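## Task

The corner-shaped wooden block rests loose on the palm of the hand, which faces upward. Using the fingers of that hand alone, rotate the piece until its orientation in the hand matches the two goal images. It counts as a failure if the block contacts anything other than the hand (the wrist camera, the camera's post and the arm's final link are also allowed during the turn), if it leaves the hand, if the arm or wrist moves, or if the palm stops facing up. To finish, the piece must rest still in the palm or fingers without touching the wrist, the two plates at the thumb's base, the camera, its post or the arm's end. No hand motor may read "moving" or "overload" or be building toward a shutdown, except a motor that was already off at the start. Only then report that you are done.

## Robot and tools

Robot: one six-joint arm ending in a right hand with sixteen motors, seen by three cameras: cam_high, cam_low and cam_wrist (each 896x504). The arm must stay still for this job, so only the fingers and thumb do the work.

Frames: all poses, velocities, Hand targets and camera poses are given in the arm's base frame. The scene frame has its origin on the table under the base, +z up and +y to the left when looking along +x. The hand point sits just off the palm side, near the index and middle knuckles. Its own axes are: +z toward the fingertips, +x across the palm away from the thumb, and +y out of the palm's face (the face lies at y = -0.062 m). Fingertips first rise toward +y as they curl.

execute_actions(actions, cameras): actions is a list of actions. Each action is a table of up to 15 rows, one per 1/30 s step, and a short table repeats its last row. Each row holds 24 numbers, all in [-1, 1], in this order:
- dx, dy, dz, rx, ry, rz: an offset of the hand point from the Hand target as it stood when the action began, along the base axes. 1.0 equals 0.6 m or 180 degrees. rx, ry, rz form one rotation vector about the target's position. Every row counts from that same start, not from the row before.
- Sixteen absolute hinge goals, each scaled between the hinge's two stops: index_mcp, index_abd, index_pip, index_dip, thumb_cmc, thumb_axl, thumb_mcp, thumb_ipl, middle_mcp, middle_abd, middle_pip, middle_dip, ring_mcp, ring_abd, ring_pip, ring_dip.
- current_limit: a current cap shared by every motor, from 0 mA at -1 to 550 mA at +1, never below 11 mA.
- speed: set-points travel at (speed+1)/2 of 8.5 rad/s.
Both start at +0.4 and -0.6 and stay as last sent.
For this task, put zeros in all six pose numbers in every row. That re-requests the current Hand target and keeps the arm still. cameras takes a list of names, ["all"] or []. Sending an empty actions list returns the state plus images.

Hinge scales, each given as (degrees at +1, degrees at -1; straight value):
- On each finger: _mcp bends at the knuckle toward the palm (+128, -18; -0.75). _abd swings the finger sideways, away from the thumb (+60, -60; 0.00). _pip bends the middle joint (+108, -29; -0.58). _dip bends the last joint (+117, -21; -0.70).
- Thumb: thumb_cmc brings the thumb from beside the palm round to in front of it (+120, -20; -0.71). thumb_axl spins it about its own line (+140, -27; -0.68). thumb_mcp (+109, -69; -0.23) and thumb_ipl (+108, -77; -0.17) bend it.
A fixed mast on the palm side at the wrist can get in the way.

move(target, speed, blend, stop_force, zero, blocking, cameras): moves the hand point along a straight path. target is one 24-number row, or up to 15 rows, and each row is an offset from the Hand target in base axes. speed is in m/s, from 0.002 to 3.6 (default 0.25). blend is in metres. stop_force is in N, from 3 to 120. zero is a boolean. blocking=false returns early. The call ends with a "move:" line reading done, off_target, moving, held or fault. Because the arm must not move here, move is only useful with zero offsets, if at all.

wait(seconds 0 to 10, cameras): lets time pass while the last command holds. stop(cameras): brakes a running move. zoom_image(camera, region [x0,y0,x1,y1] in pixels, at most 504 on each side): gives a closer view of the newest image from that camera. show_instructions(): shows the goal pictures again. zero_wrist_force(): re-zeroes the wrist sensor. finished_scene(scene): ends the current scene, given by its number. Call nothing after it in the same reply.

Reading results: hand_goal is the goals now written. hand_measured is the actual hinge positions on the same scale. hand_current_ma is current per motor, where positive means pushing toward -1. hand_state gives one word per motor: moving, goal (within 0.02 of its goal), blocked (resting off its goal while still pressing) or overload (shut down). All of these follow the motor order above. A motor that runs at 495 mA or more builds up a count, and after 5 s it shuts off for 10 s. A motor that reads overload from the very first result is dead for good. The Hand target line is the pose your next offsets count from. Wrist force and torque come in the end effector's axes.

Procedure: first send an empty actions list. Then copy the hand values shown in that result back exactly, because a 0 is itself a command. Curl or spread the fingers and thumb in small steps at moderate current and speed to roll or flip the piece, and check cam_wrist after each step. To hold still, resend the last hand numbers.

Avoid these: pushing the piece off the hand or letting it fall, letting it touch the mast or anything outside the hand, and any arm motion or tilt of the palm. Don't press fingers hard against the block or the palm for long, since high current leads to shutdowns. Avoid forces near 150 N and joint torque faults, which stop the arm for 10 s and discard any hand commands sent meanwhile. Before finishing, make sure every motor reads goal or a calm blocked, and that the piece rests clear of the wrist, the thumb-base plates and the camera.

Each tool is called after "Request:" as name([rows], argument=value, ...), one row to a line, values as JSON.

Reference images:

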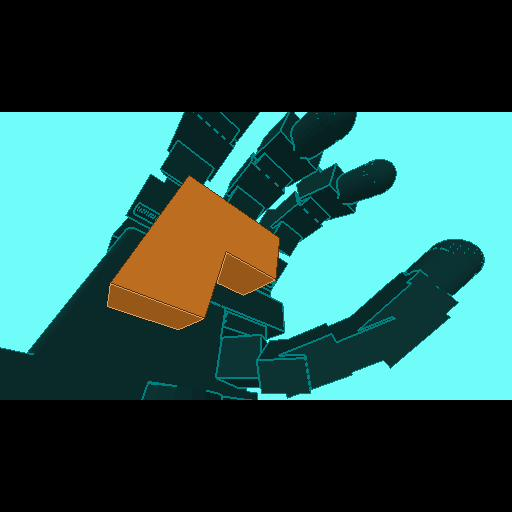

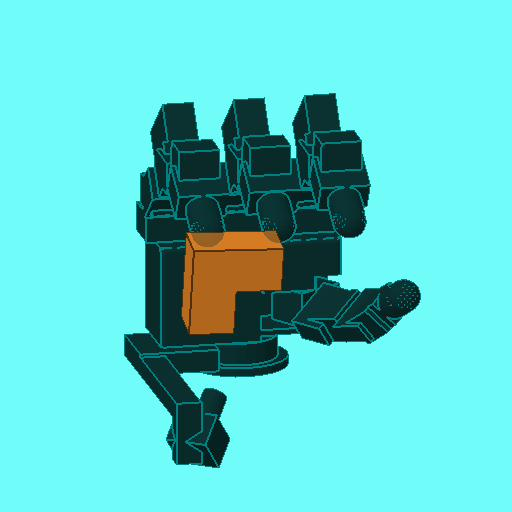

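## Session

Request:
execute_actions(actions=[])

Request:
zoom_image(camera="cam_high", region=[470, 150, 650, 350])

Request:
zoom_image(camera="cam_low", region=[450, 0, 630, 90])

Scene clock: 0.00 s.
end_effector_position=(+0.6149, +0.0624, +0.4092) hand_goal=(-0.046, +0.000, +0.008, -0.280, +0.104, -0.266, -0.032, +0.018, -0.046, +0.000, +0.008, -0.280, -0.046, +0.000, +0.008, -0.280) hand_measured=(-0.060, +0.000, +0.006, -0.282, +0.094, -0.270, -0.034, +0.016, -0.058, +0.000, +0.006, -0.282, -0.060, +0.000, +0.006, -0.282) hand_current_ma=(-32, +0, -4, -3, -21, -6, -3, -3, -26, +0, -4, -4, -32, +0, -4, -3) hand_state=(goal, goal, goal, goal, goal, goal, goal, goal, goal, goal, goal, goal, goal, goal, goal, goal) hand_current_limit=0.40 hand_speed=-0.60 end_effector_quat_wxyz=(+0.492, +0.465, +0.525, +0.516)
Joint positions: [-0.187 -1.173 2.195 -4.18 -1.3 -0.032]
Joint velocities: within noise
Joint torques (N m): no reading
Wrist force (N): no reading
Wrist torque (N m): no reading
Wrist force, peak (N): no reading
Hand target: +0.6149, +0.0624, +0.4092; +0.492, +0.465, +0.525, +0.516

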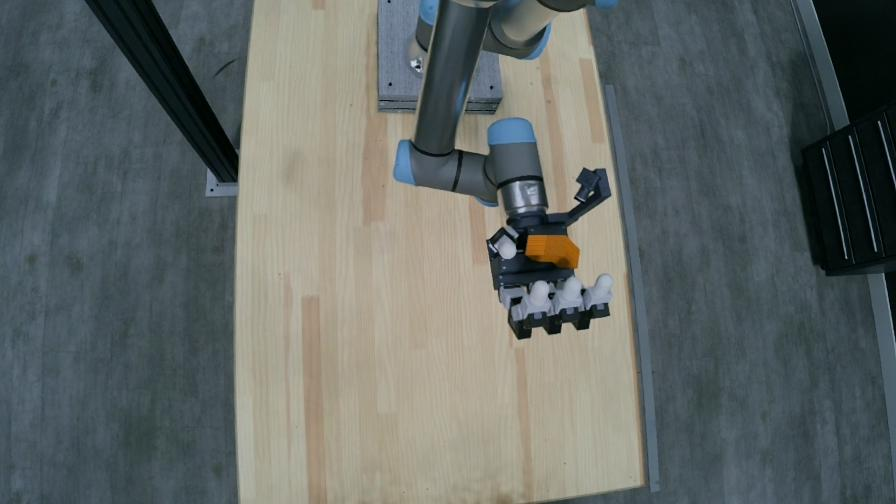

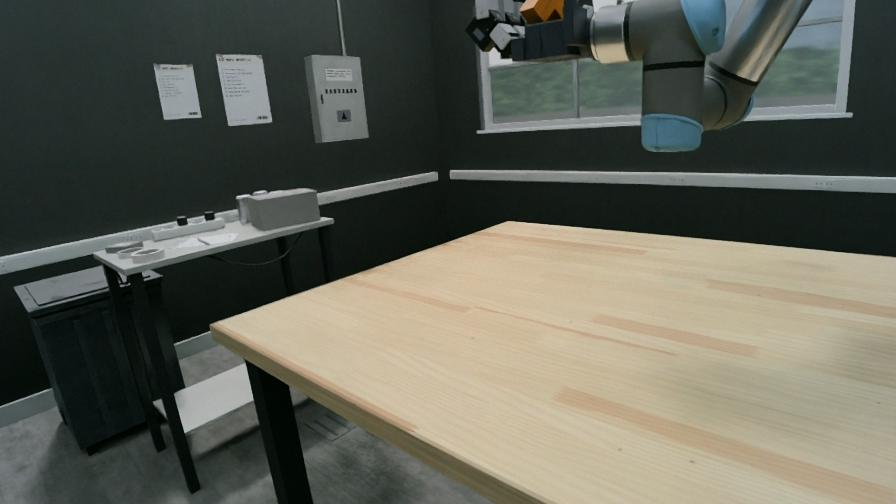

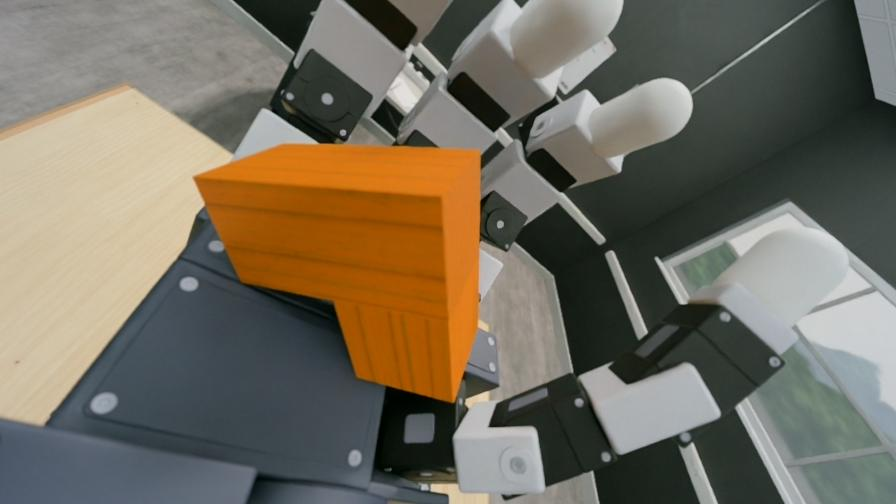

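Scaled by 2.520 from the camera's 896x504 image, which has a finer 1280x720 frame.

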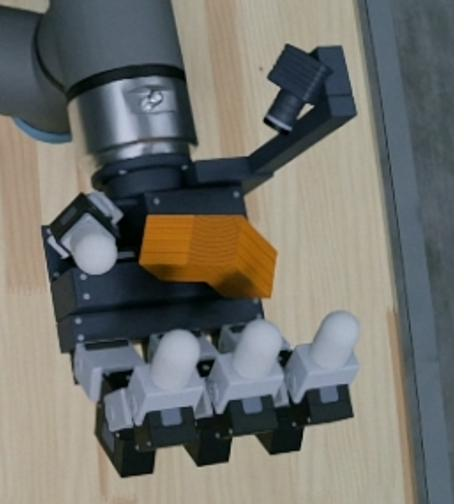

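Scaled by 2.800 from the camera's 896x504 image, which has a finer 1280x720 frame.

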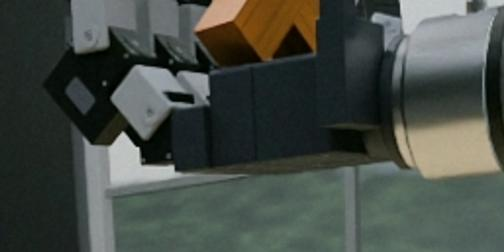

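Request:
zoom_image(camera="cam_high", region=[510, 215, 600, 285])

Request:
zoom_image(camera="cam_low", region=[500, 0, 590, 50])

Request:
zoom_image(camera="cam_wrist", region=[150, 110, 550, 450])

Scaled by 5.600 from the camera's 896x504 image, which has a finer 1280x720 frame.

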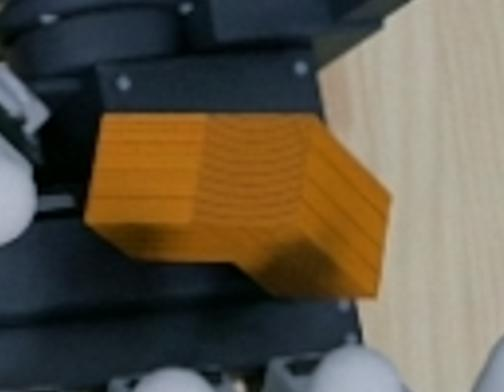

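Scaled by 5.600 from the camera's 896x504 image, which has a finer 1280x720 frame.

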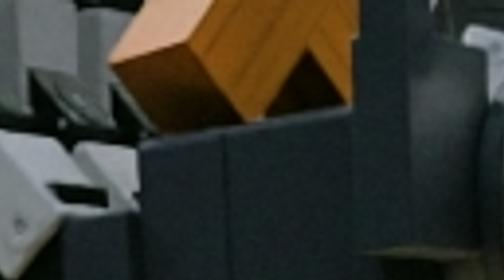

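Scaled by 1.260 from the camera's 896x504 image, which has a finer 1280x720 frame.

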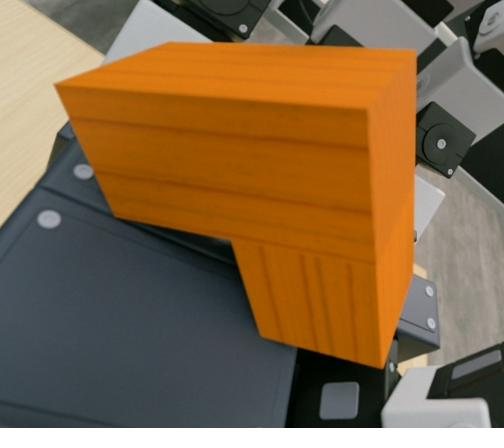

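Request:
move(target=[0,0,0,0,0,0,-0.046,0,0.008,-0.28,0.104,-0.677,-0.674,0.157,-0.046,0,0.008,-0.28,-0.046,0,0.008,-0.28,0.2,-0.75], cameras=["cam_wrist","cam_high"])

Request:
zoom_image(camera="cam_high", region=[480, 175, 630, 345])

Scene clock: 6.73 s.
end_effector_position=(+0.6149, +0.0624, +0.4092) hand_goal=(-0.046, +0.000, +0.008, -0.280, +0.104, -0.678, -0.674, +0.156, -0.046, +0.000, +0.008, -0.280, -0.046, +0.000, +0.008, -0.280) hand_measured=(-0.060, +0.000, +0.006, -0.282, +0.094, -0.674, -0.674, +0.154, -0.058, +0.000, +0.006, -0.282, -0.060, +0.000, +0.006, -0.282) hand_current_ma=(-32, +0, -4, -3, -20, +6, +0, -3, -26, +0, -4, -4, -32, +0, -4, -3) hand_state=(goal, goal, goal, goal, goal, goal, goal, goal, goal, goal, goal, goal, goal, goal, goal, goal) hand_current_limit=0.20 hand_speed=-0.75 end_effector_quat_wxyz=(+0.492, +0.465, +0.525, +0.516)
Joint positions: [-0.187 -1.173 2.195 -4.18 -1.3 -0.032]
Joint torques (N m): [3.15 -28.12 -11.62 -2.42 -0.4 -0.6]
Wrist force (N): [-0.1 0.3 -0.5]
Wrist torque (N m): [0.05 0.02 0.00]
Wrist force, peak (N): [-0.1 0.7 -0.7]
Hand target: +0.6149, +0.0624, +0.4092; +0.492, +0.465, +0.525, +0.516
Off the commanded pose: 0.000 m, 0 deg.
move: done
Images, in order (width x height): cam_high 896x504, cam_wrist 896x504.

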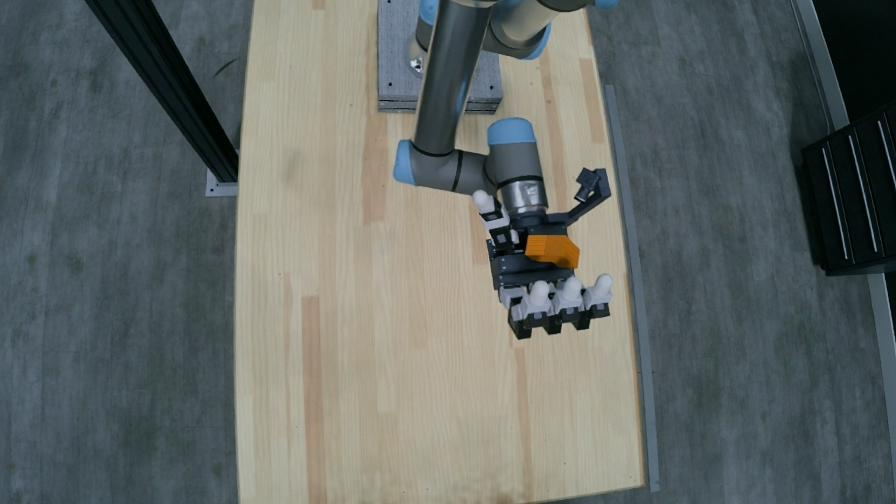

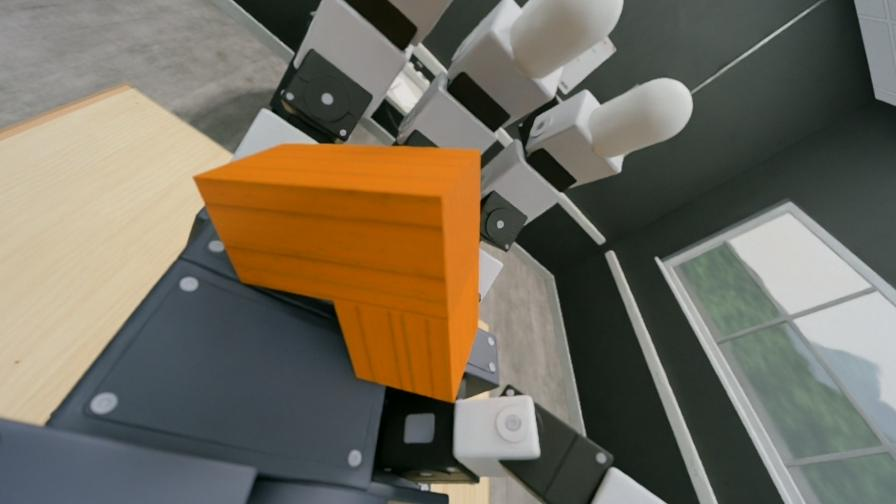

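Scaled by 2.965 from the camera's 896x504 image, which has a finer 1280x720 frame.

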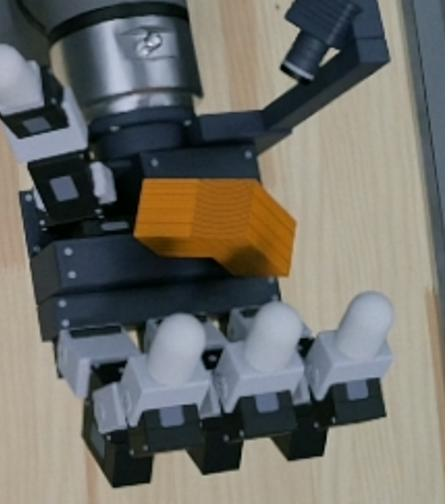

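Request:
move(target=[0,0,0,0,0,0,-0.046,0,0.008,-0.28,0.4,-0.677,-0.6,0.157,-0.046,0,0.008,-0.28,-0.046,0,0.008,-0.28,0,-0.8], cameras=["cam_wrist","cam_high"])

Request:
zoom_image(camera="cam_high", region=[480, 175, 630, 345])

Scene clock: 8.00 s.
end_effector_position=(+0.6149, +0.0624, +0.4092) hand_goal=(-0.046, +0.000, +0.008, -0.280, +0.400, -0.678, -0.600, +0.156, -0.046, +0.000, +0.008, -0.280, -0.046, +0.000, +0.008, -0.280) hand_measured=(-0.060, +0.000, +0.006, -0.282, +0.394, -0.676, -0.606, +0.154, -0.058, +0.000, +0.006, -0.282, -0.060, +0.000, +0.006, -0.282) hand_current_ma=(-32, +0, -4, -3, -11, +5, -14, -3, -26, +0, -4, -4, -32, +0, -4, -3) hand_state=(goal, goal, goal, goal, goal, goal, goal, goal, goal, goal, goal, goal, goal, goal, goal, goal) hand_current_limit=0.00 hand_speed=-0.80 end_effector_quat_wxyz=(+0.492, +0.465, +0.525, +0.516)
Joint positions: [-0.187 -1.173 2.195 -4.18 -1.3 -0.032]
Joint torques (N m): [2.62 -28.45 -11.48 -2.59 -0.48 -0.65]
Wrist force (N): [-0.1 0.2 -0.2]
Wrist torque (N m): [0.02 0.02 -0.01]
Wrist force, peak (N): [-0.1 0.3 -0.7]
Hand target: +0.6149, +0.0624, +0.4092; +0.492, +0.465, +0.525, +0.516
Off the commanded pose: 0.000 m, 0 deg.
move: done
Images, in order (width x height): cam_high 896x504, cam_wrist 896x504.

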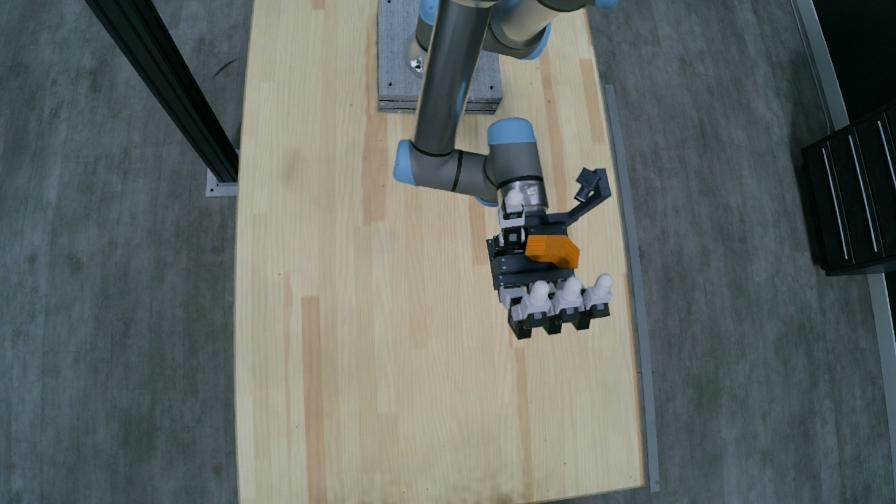

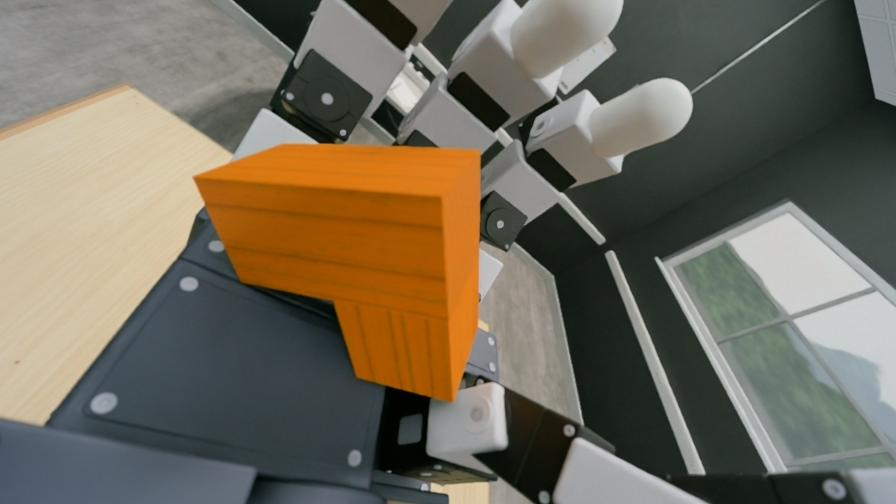

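Scaled by 2.965 from the camera's 896x504 image, which has a finer 1280x720 frame.

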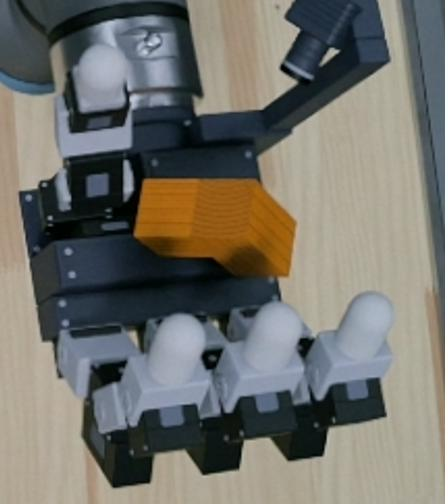

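Request:
move([
  [0,0,0,0,0,0,-0.233,0,0.445,0.348,0.143,0.641,-0.225,-0.168,-0.233,0,0.445,0.348,-0.046,0,0.008,-0.28,0,-0.6],
  [0,0,0,0,0,0,-0.233,0,0.445,0.348,0.143,0.641,0.449,0.481,-0.233,0,0.445,0.348,-0.046,0,0.008,-0.28,0,-0.8],
], cameras=["cam_wrist","cam_high"])

Request:
zoom_image(camera="cam_high", region=[480, 175, 630, 345])

Scene clock: 12.27 s.
end_effector_position=(+0.6149, +0.0624, +0.4092) hand_goal=(-0.234, +0.000, +0.444, +0.348, +0.142, +0.640, +0.448, +0.480, -0.234, +0.000, +0.444, +0.348, -0.046, +0.000, +0.008, -0.280) hand_measured=(-0.238, +0.000, +0.442, +0.346, +0.140, +0.638, +0.448, +0.480, -0.238, +0.000, +0.442, +0.346, -0.060, +0.000, +0.006, -0.282) hand_current_ma=(-6, +0, -2, -3, -2, -3, +1, -2, -5, +0, -3, -3, -32, +0, -4, -3) hand_state=(goal, goal, goal, goal, goal, goal, goal, goal, goal, goal, goal, goal, goal, goal, goal, goal) hand_current_limit=0.00 hand_speed=-0.80 end_effector_quat_wxyz=(+0.492, +0.465, +0.525, +0.516)
Joint positions: [-0.187 -1.173 2.195 -4.18 -1.3 -0.032]
Joint torques (N m): [4.91 -27.62 -10.04 -3.25 -0.93 -1.04]
Wrist force (N): [0.0 0.1 -0.3]
Wrist torque (N m): [0.02 0.01 -0.02]
Wrist force, peak (N): [-0.5 0.5 -0.7]
Hand target: +0.6149, +0.0624, +0.4092; +0.492, +0.465, +0.525, +0.516
Off the commanded pose: 0.000 m, 0 deg.
move: done
Images, in order (width x height): cam_high 896x504, cam_wrist 896x504.

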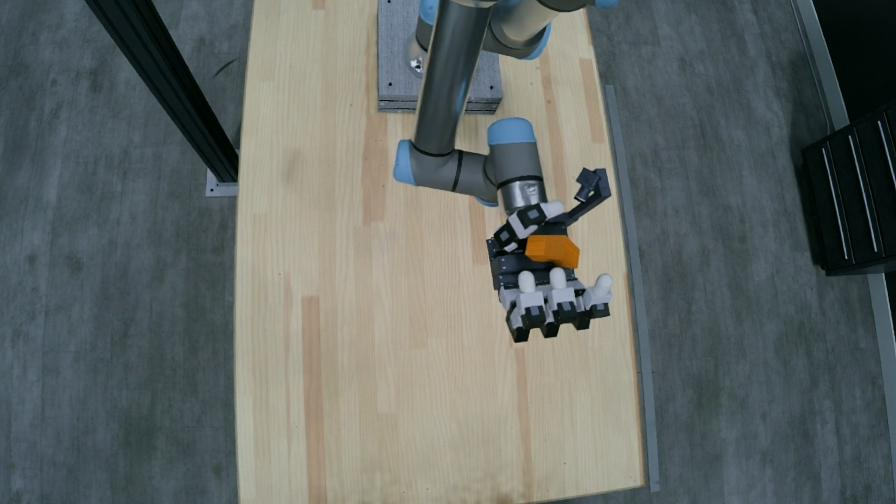

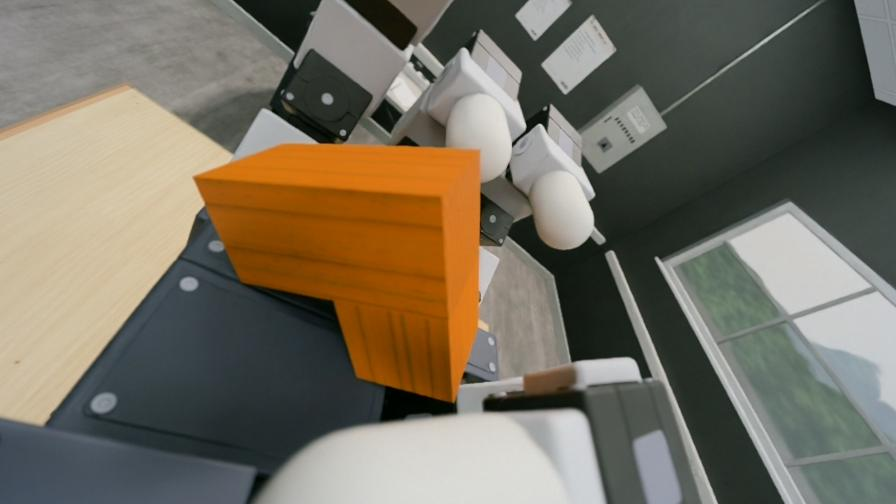

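Scaled by 2.965 from the camera's 896x504 image, which has a finer 1280x720 frame.

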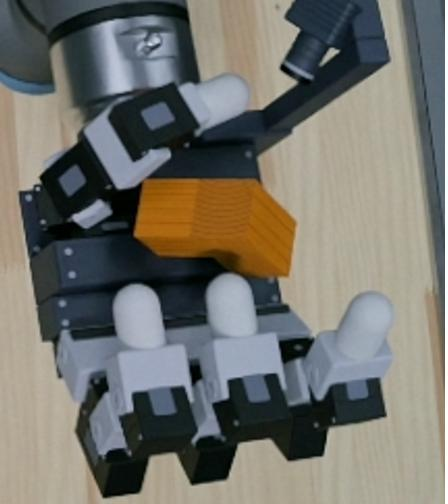

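Request:
move(target=[0,0,0,0,0,0,-0.233,0,0.445,0.348,0.143,0.34,0.449,0.481,-0.233,0,0.445,0.348,-0.046,0,0.008,-0.28,-0.2,-0.9], cameras=["cam_wrist","cam_high","cam_low"])

Request:
zoom_image(camera="cam_high", region=[480, 175, 630, 345])

Request:
zoom_image(camera="cam_low", region=[450, 0, 630, 90])

Scene clock: 13.80 s.
end_effector_position=(+0.6149, +0.0624, +0.4092) hand_goal=(-0.234, +0.000, +0.444, +0.348, +0.142, +0.340, +0.448, +0.480, -0.234, +0.000, +0.444, +0.348, -0.046, +0.000, +0.008, -0.280) hand_measured=(-0.238, +0.000, +0.442, +0.346, +0.140, +0.344, +0.448, +0.480, -0.238, +0.000, +0.442, +0.346, -0.060, +0.000, +0.006, -0.282) hand_current_ma=(-6, +0, -2, -3, -2, +11, +1, -2, -5, +0, -3, -3, -32, +0, -4, -3) hand_state=(goal, goal, goal, goal, goal, goal, goal, goal, goal, goal, goal, goal, goal, goal, goal, goal) hand_current_limit=-0.20 hand_speed=-0.90 end_effector_quat_wxyz=(+0.492, +0.465, +0.525, +0.516)
Joint positions: [-0.187 -1.173 2.195 -4.18 -1.3 -0.032]
Joint torques (N m): [4.65 -27.01 -8.89 -3.19 -1.1 -1.18]
Wrist force (N): [-0.6 0.2 -0.6]
Wrist torque (N m): [0.08 0.09 -0.07]
Wrist force, peak (N): [-0.6 0.3 -0.6]
Hand target: +0.6149, +0.0624, +0.4092; +0.492, +0.465, +0.525, +0.516
Off the commanded pose: 0.000 m, 0 deg.
move: done

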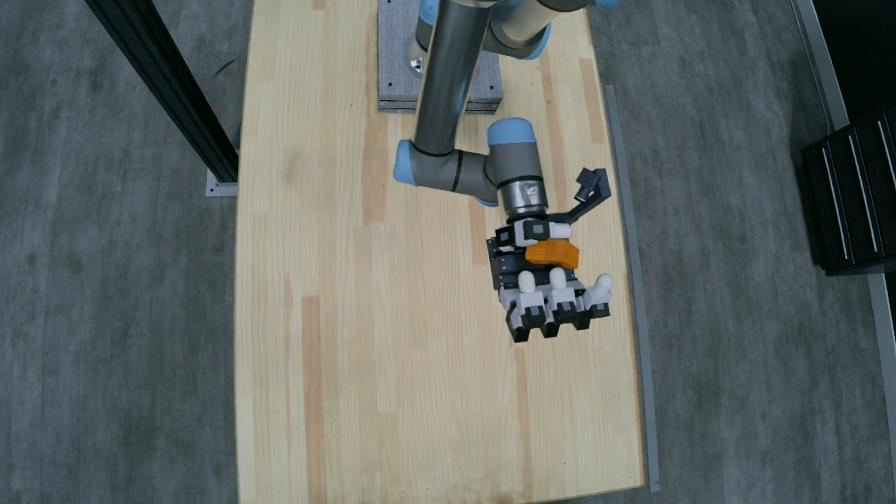

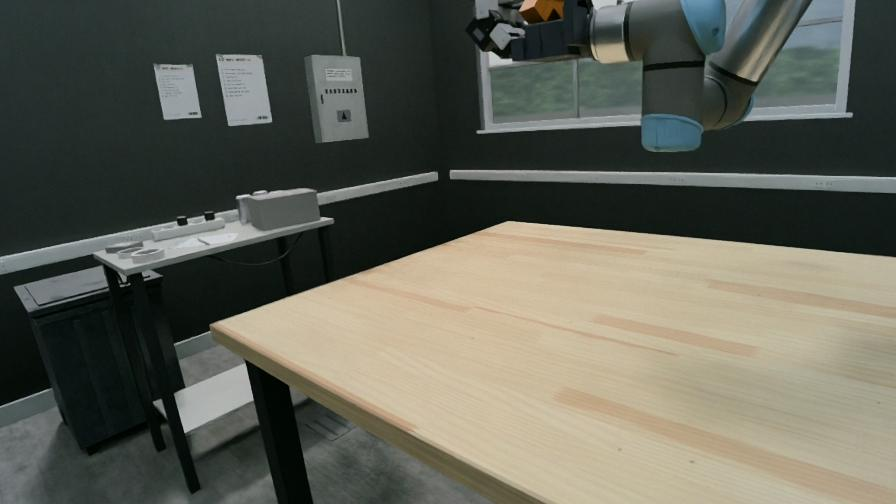

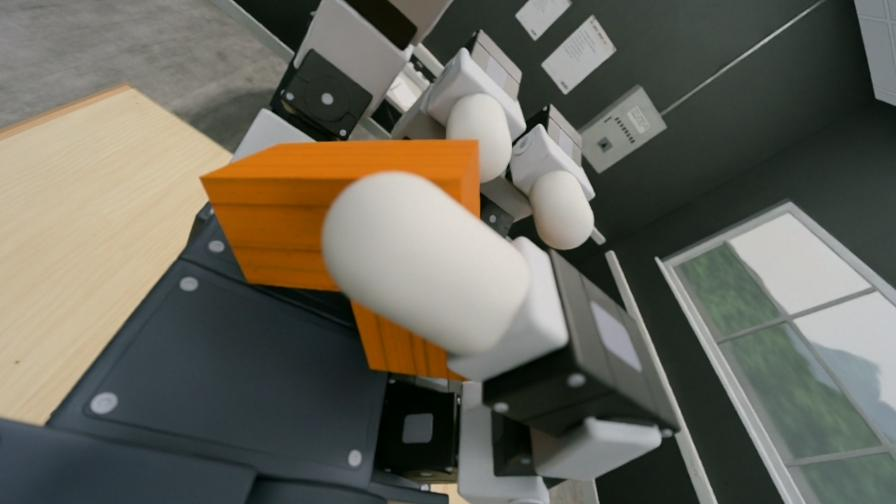

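Scaled by 2.965 from the camera's 896x504 image, which has a finer 1280x720 frame.

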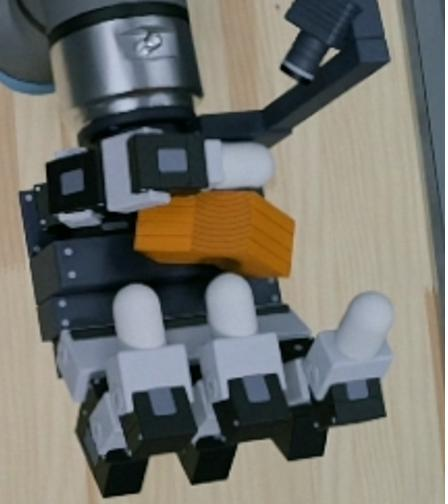

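Scaled by 2.800 from the camera's 896x504 image, which has a finer 1280x720 frame.

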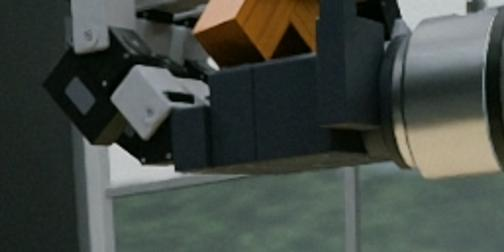

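Request:
move(target=[0,0,0,0,0,0,-0.233,0,0.445,0.348,0.143,0.16,0.449,0.481,-0.233,0,0.445,0.348,-0.046,0,0.008,-0.28,-0.2,-0.9], cameras=["cam_wrist","cam_high","cam_low"])

Request:
zoom_image(camera="cam_high", region=[480, 175, 630, 345])

Request:
zoom_image(camera="cam_low", region=[450, 0, 630, 90])

Scene clock: 16.23 s.
end_effector_position=(+0.6149, +0.0624, +0.4092) hand_goal=(-0.234, +0.000, +0.444, +0.348, +0.142, +0.160, +0.448, +0.480, -0.234, +0.000, +0.444, +0.348, -0.046, +0.000, +0.008, -0.280) hand_measured=(-0.238, +0.000, +0.442, +0.346, +0.152, +0.214, +0.456, +0.482, -0.256, +0.000, +0.436, +0.348, -0.060, +0.000, +0.006, -0.282) hand_current_ma=(-6, +0, -2, -3, +23, +220, +21, +3, -58, +0, -15, -1, -32, +0, -4, -3) hand_state=(goal, goal, goal, goal, goal, blocked, goal, goal, blocked, goal, goal, goal, goal, goal, goal, goal) hand_current_limit=-0.20 hand_speed=-0.90 end_effector_quat_wxyz=(+0.492, +0.465, +0.525, +0.516)
Joint positions: [-0.187 -1.173 2.195 -4.18 -1.3 -0.032]
Joint torques (N m): [5.03 -26.63 -8.61 -3.17 -1.34 -1.5]
Wrist force (N): [-0.3 0.3 -0.4]
Wrist torque (N m): [0.07 0.05 -0.05]
Wrist force, peak (N): [-0.6 0.0 -0.7]
Hand target: +0.6149, +0.0624, +0.4092; +0.492, +0.465, +0.525, +0.516
Off the commanded pose: 0.000 m, 0 deg.
move: done

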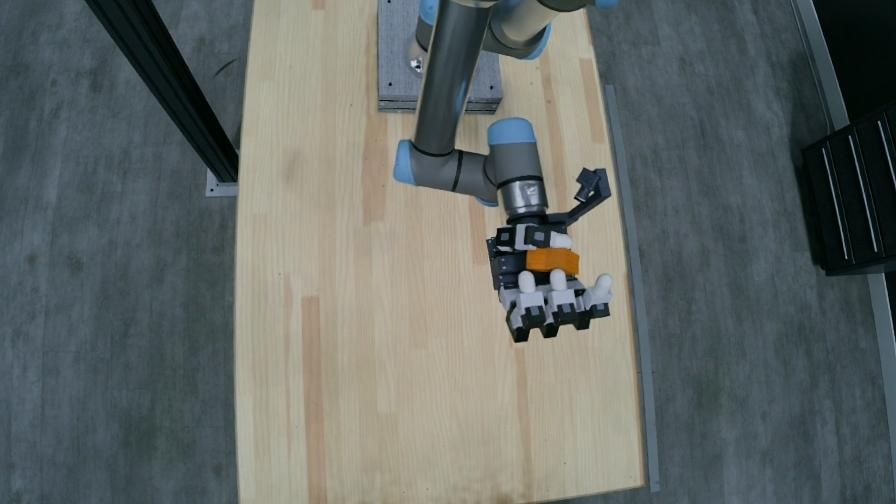

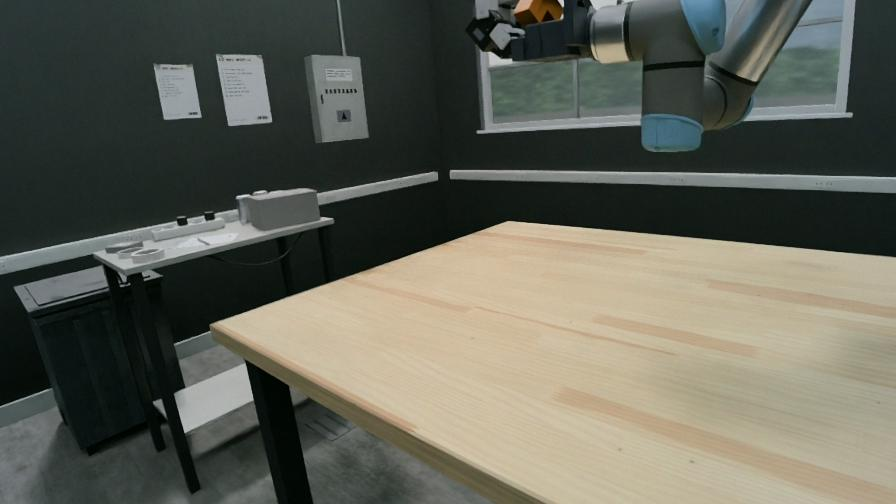

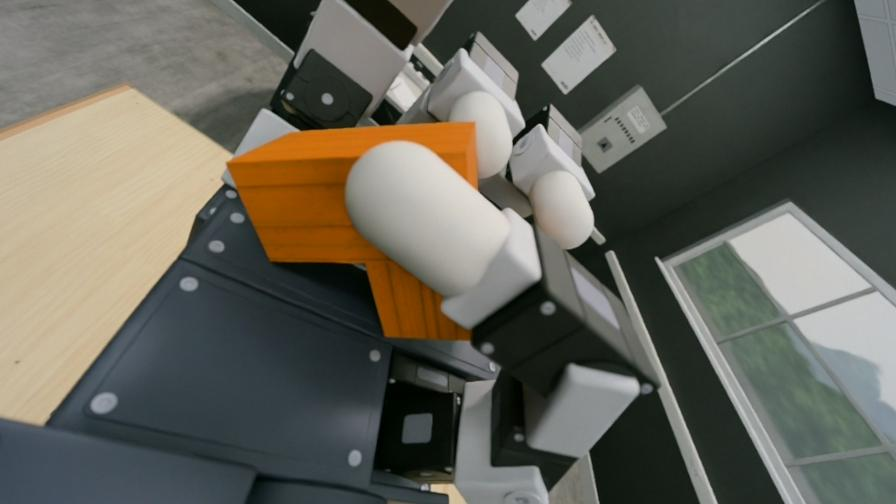

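Scaled by 2.965 from the camera's 896x504 image, which has a finer 1280x720 frame.

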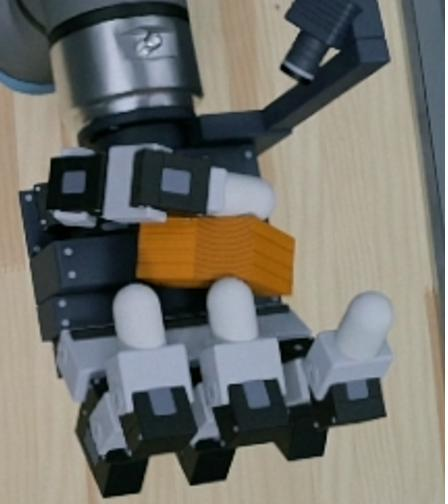

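Scaled by 2.800 from the camera's 896x504 image, which has a finer 1280x720 frame.

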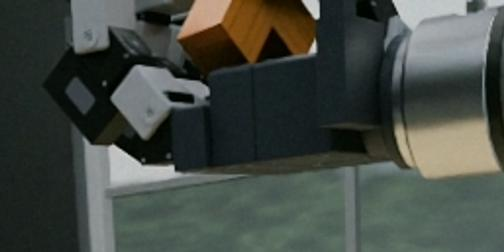

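Request:
move([
  [0,0,0,0,0,0,-0.4,0,0.3,0.2,0.143,0.25,0.449,0.481,-0.342,0,0.883,0.391,-0.046,0,0.008,-0.28,-0.2,-0.8],
], cameras=["cam_wrist","cam_high","cam_low"])

Request:
zoom_image(camera="cam_high", region=[480, 175, 630, 345])

Request:
zoom_image(camera="cam_low", region=[450, 0, 630, 90])

Scene clock: 18.57 s.
end_effector_position=(+0.6149, +0.0624, +0.4092) hand_goal=(-0.400, +0.000, +0.300, +0.200, +0.142, +0.250, +0.448, +0.480, -0.342, +0.000, +0.882, +0.390, -0.046, +0.000, +0.008, -0.280) hand_measured=(-0.404, +0.000, +0.302, +0.204, +0.148, +0.254, +0.454, +0.482, -0.352, +0.000, +0.864, +0.388, -0.060, +0.000, +0.006, -0.282) hand_current_ma=(-9, +0, +3, +5, +9, +7, +14, +3, -23, +0, -41, -3, -32, +0, -4, -3) hand_state=(goal, goal, goal, goal, goal, goal, goal, goal, goal, goal, goal, goal, goal, goal, goal, goal) hand_current_limit=-0.20 hand_speed=-0.80 end_effector_quat_wxyz=(+0.492, +0.465, +0.525, +0.516)
Joint positions: [-0.187 -1.173 2.195 -4.18 -1.3 -0.032]
Joint torques (N m): [4.82 -25.89 -7.72 -3.2 -1.58 -1.74]
Wrist force (N): [-0.2 0.2 -0.6]
Wrist torque (N m): [0.08 0.05 -0.05]
Wrist force, peak (N): [-0.3 0.1 -1.0]
Hand target: +0.6149, +0.0624, +0.4092; +0.492, +0.465, +0.525, +0.516
Off the commanded pose: 0.000 m, 0 deg.
move: done

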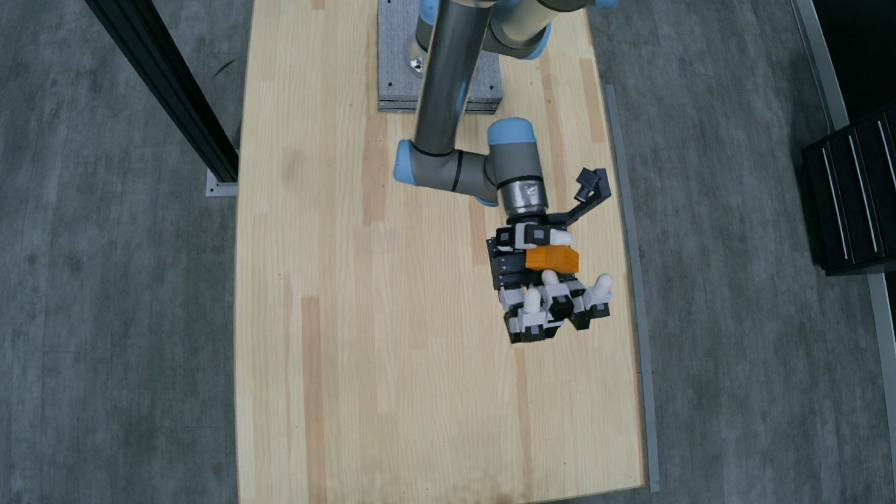

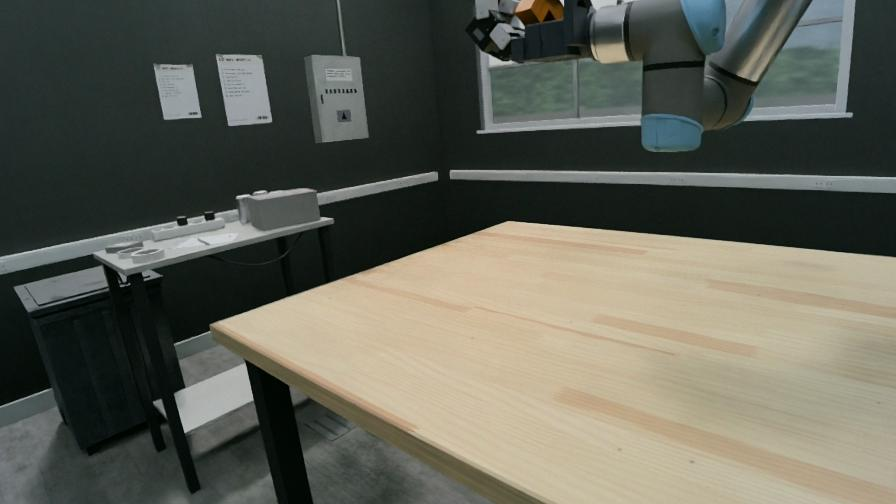

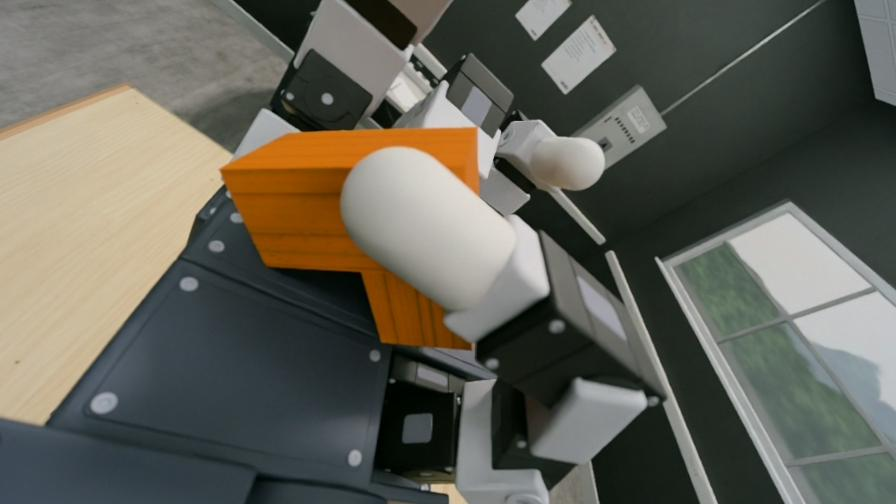

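Scaled by 2.965 from the camera's 896x504 image, which has a finer 1280x720 frame.

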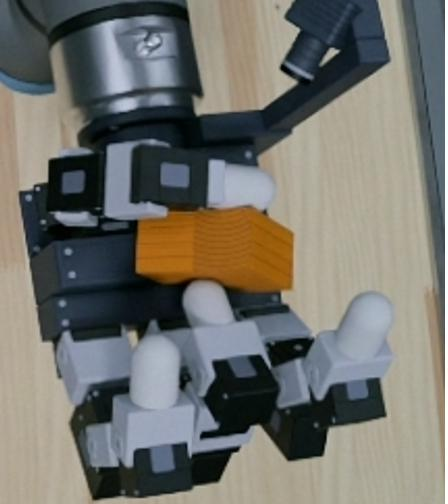

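Scaled by 2.800 from the camera's 896x504 image, which has a finer 1280x720 frame.

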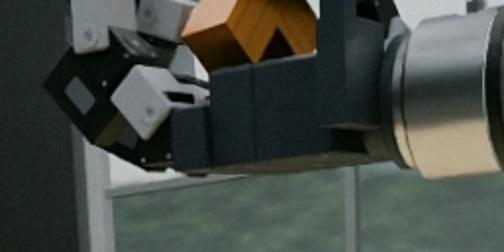

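Request:
move([
  [0,0,0,0,0,0,-0.4,0,0.3,0.2,0.143,0.05,0.449,0.481,-0.342,0,0.883,0.391,-0.046,0,0.008,-0.28,-0.1,-0.9],
], cameras=["cam_wrist","cam_high","cam_low"])

Request:
zoom_image(camera="cam_high", region=[480, 175, 630, 345])

Request:
zoom_image(camera="cam_low", region=[450, 0, 630, 90])

Scene clock: 19.50 s.
end_effector_position=(+0.6149, +0.0624, +0.4092) hand_goal=(-0.400, +0.000, +0.300, +0.200, +0.142, +0.050, +0.448, +0.480, -0.342, +0.000, +0.882, +0.390, -0.046, +0.000, +0.008, -0.280) hand_measured=(-0.404, +0.000, +0.302, +0.204, +0.146, +0.202, +0.446, +0.476, -0.360, +0.006, +0.878, +0.398, -0.060, +0.000, +0.006, -0.282) hand_current_ma=(-9, +0, +3, +5, +5, +245, -5, -10, -46, +9, -7, +15, -32, +0, -4, -3) hand_state=(goal, goal, goal, goal, goal, blocked, goal, goal, goal, goal, goal, goal, goal, goal, goal, goal) hand_current_limit=-0.10 hand_speed=-0.90 end_effector_quat_wxyz=(+0.492, +0.465, +0.525, +0.516)
Joint positions: [-0.187 -1.173 2.195 -4.18 -1.3 -0.032]
Joint torques (N m): [5.11 -26.03 -7.16 -3.15 -1.49 -1.91]
Wrist force (N): [-0.3 0.0 -0.5]
Wrist torque (N m): [0.05 0.04 -0.05]
Wrist force, peak (N): [-0.7 0.2 -0.4]
Hand target: +0.6149, +0.0624, +0.4092; +0.492, +0.465, +0.525, +0.516
Off the commanded pose: 0.000 m, 0 deg.
move: done

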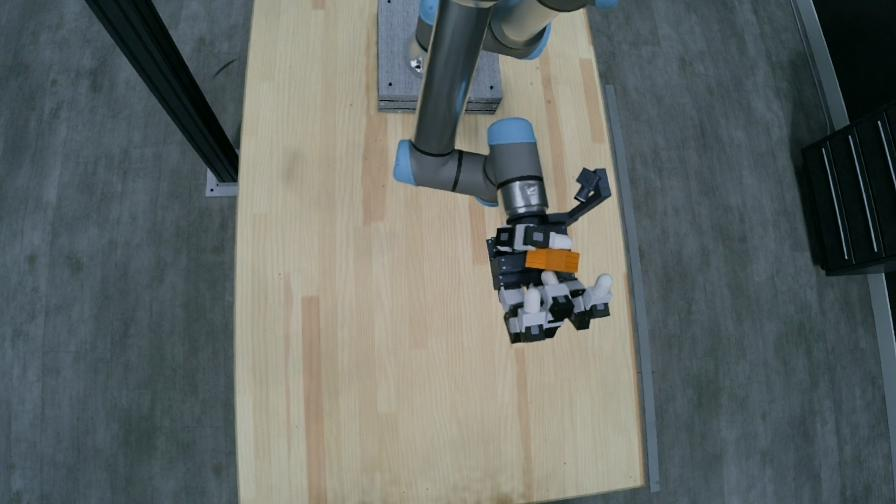

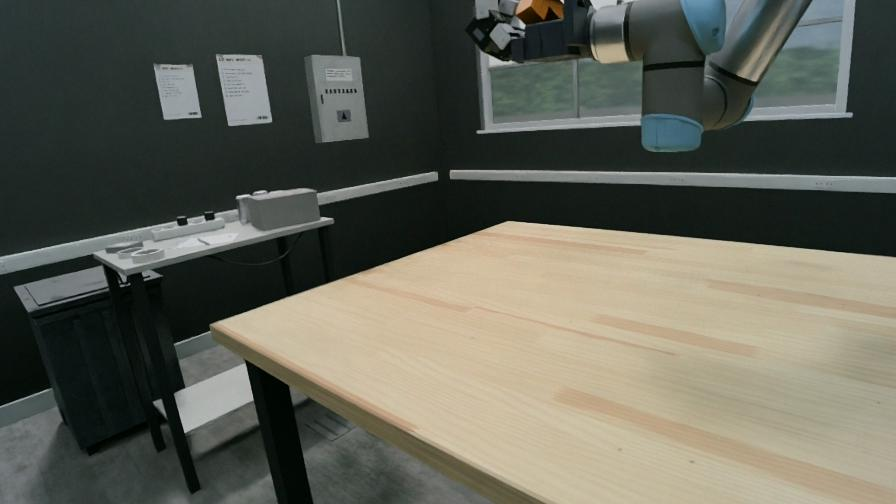

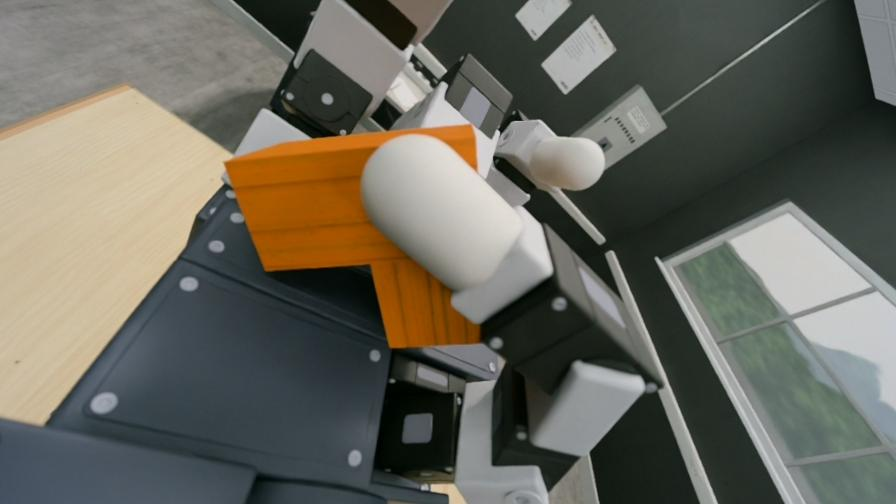

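Scaled by 2.965 from the camera's 896x504 image, which has a finer 1280x720 frame.

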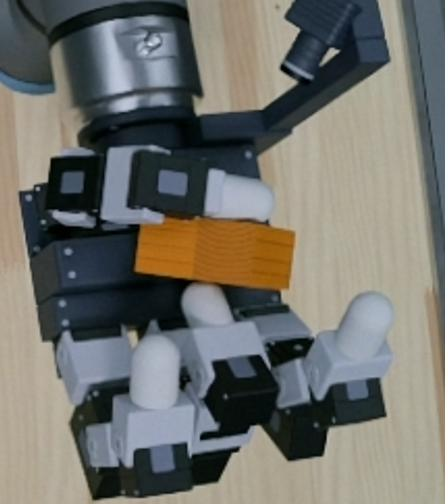

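Scaled by 2.800 from the camera's 896x504 image, which has a finer 1280x720 frame.

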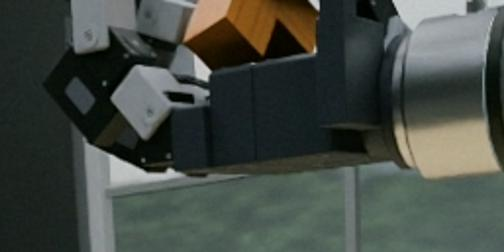

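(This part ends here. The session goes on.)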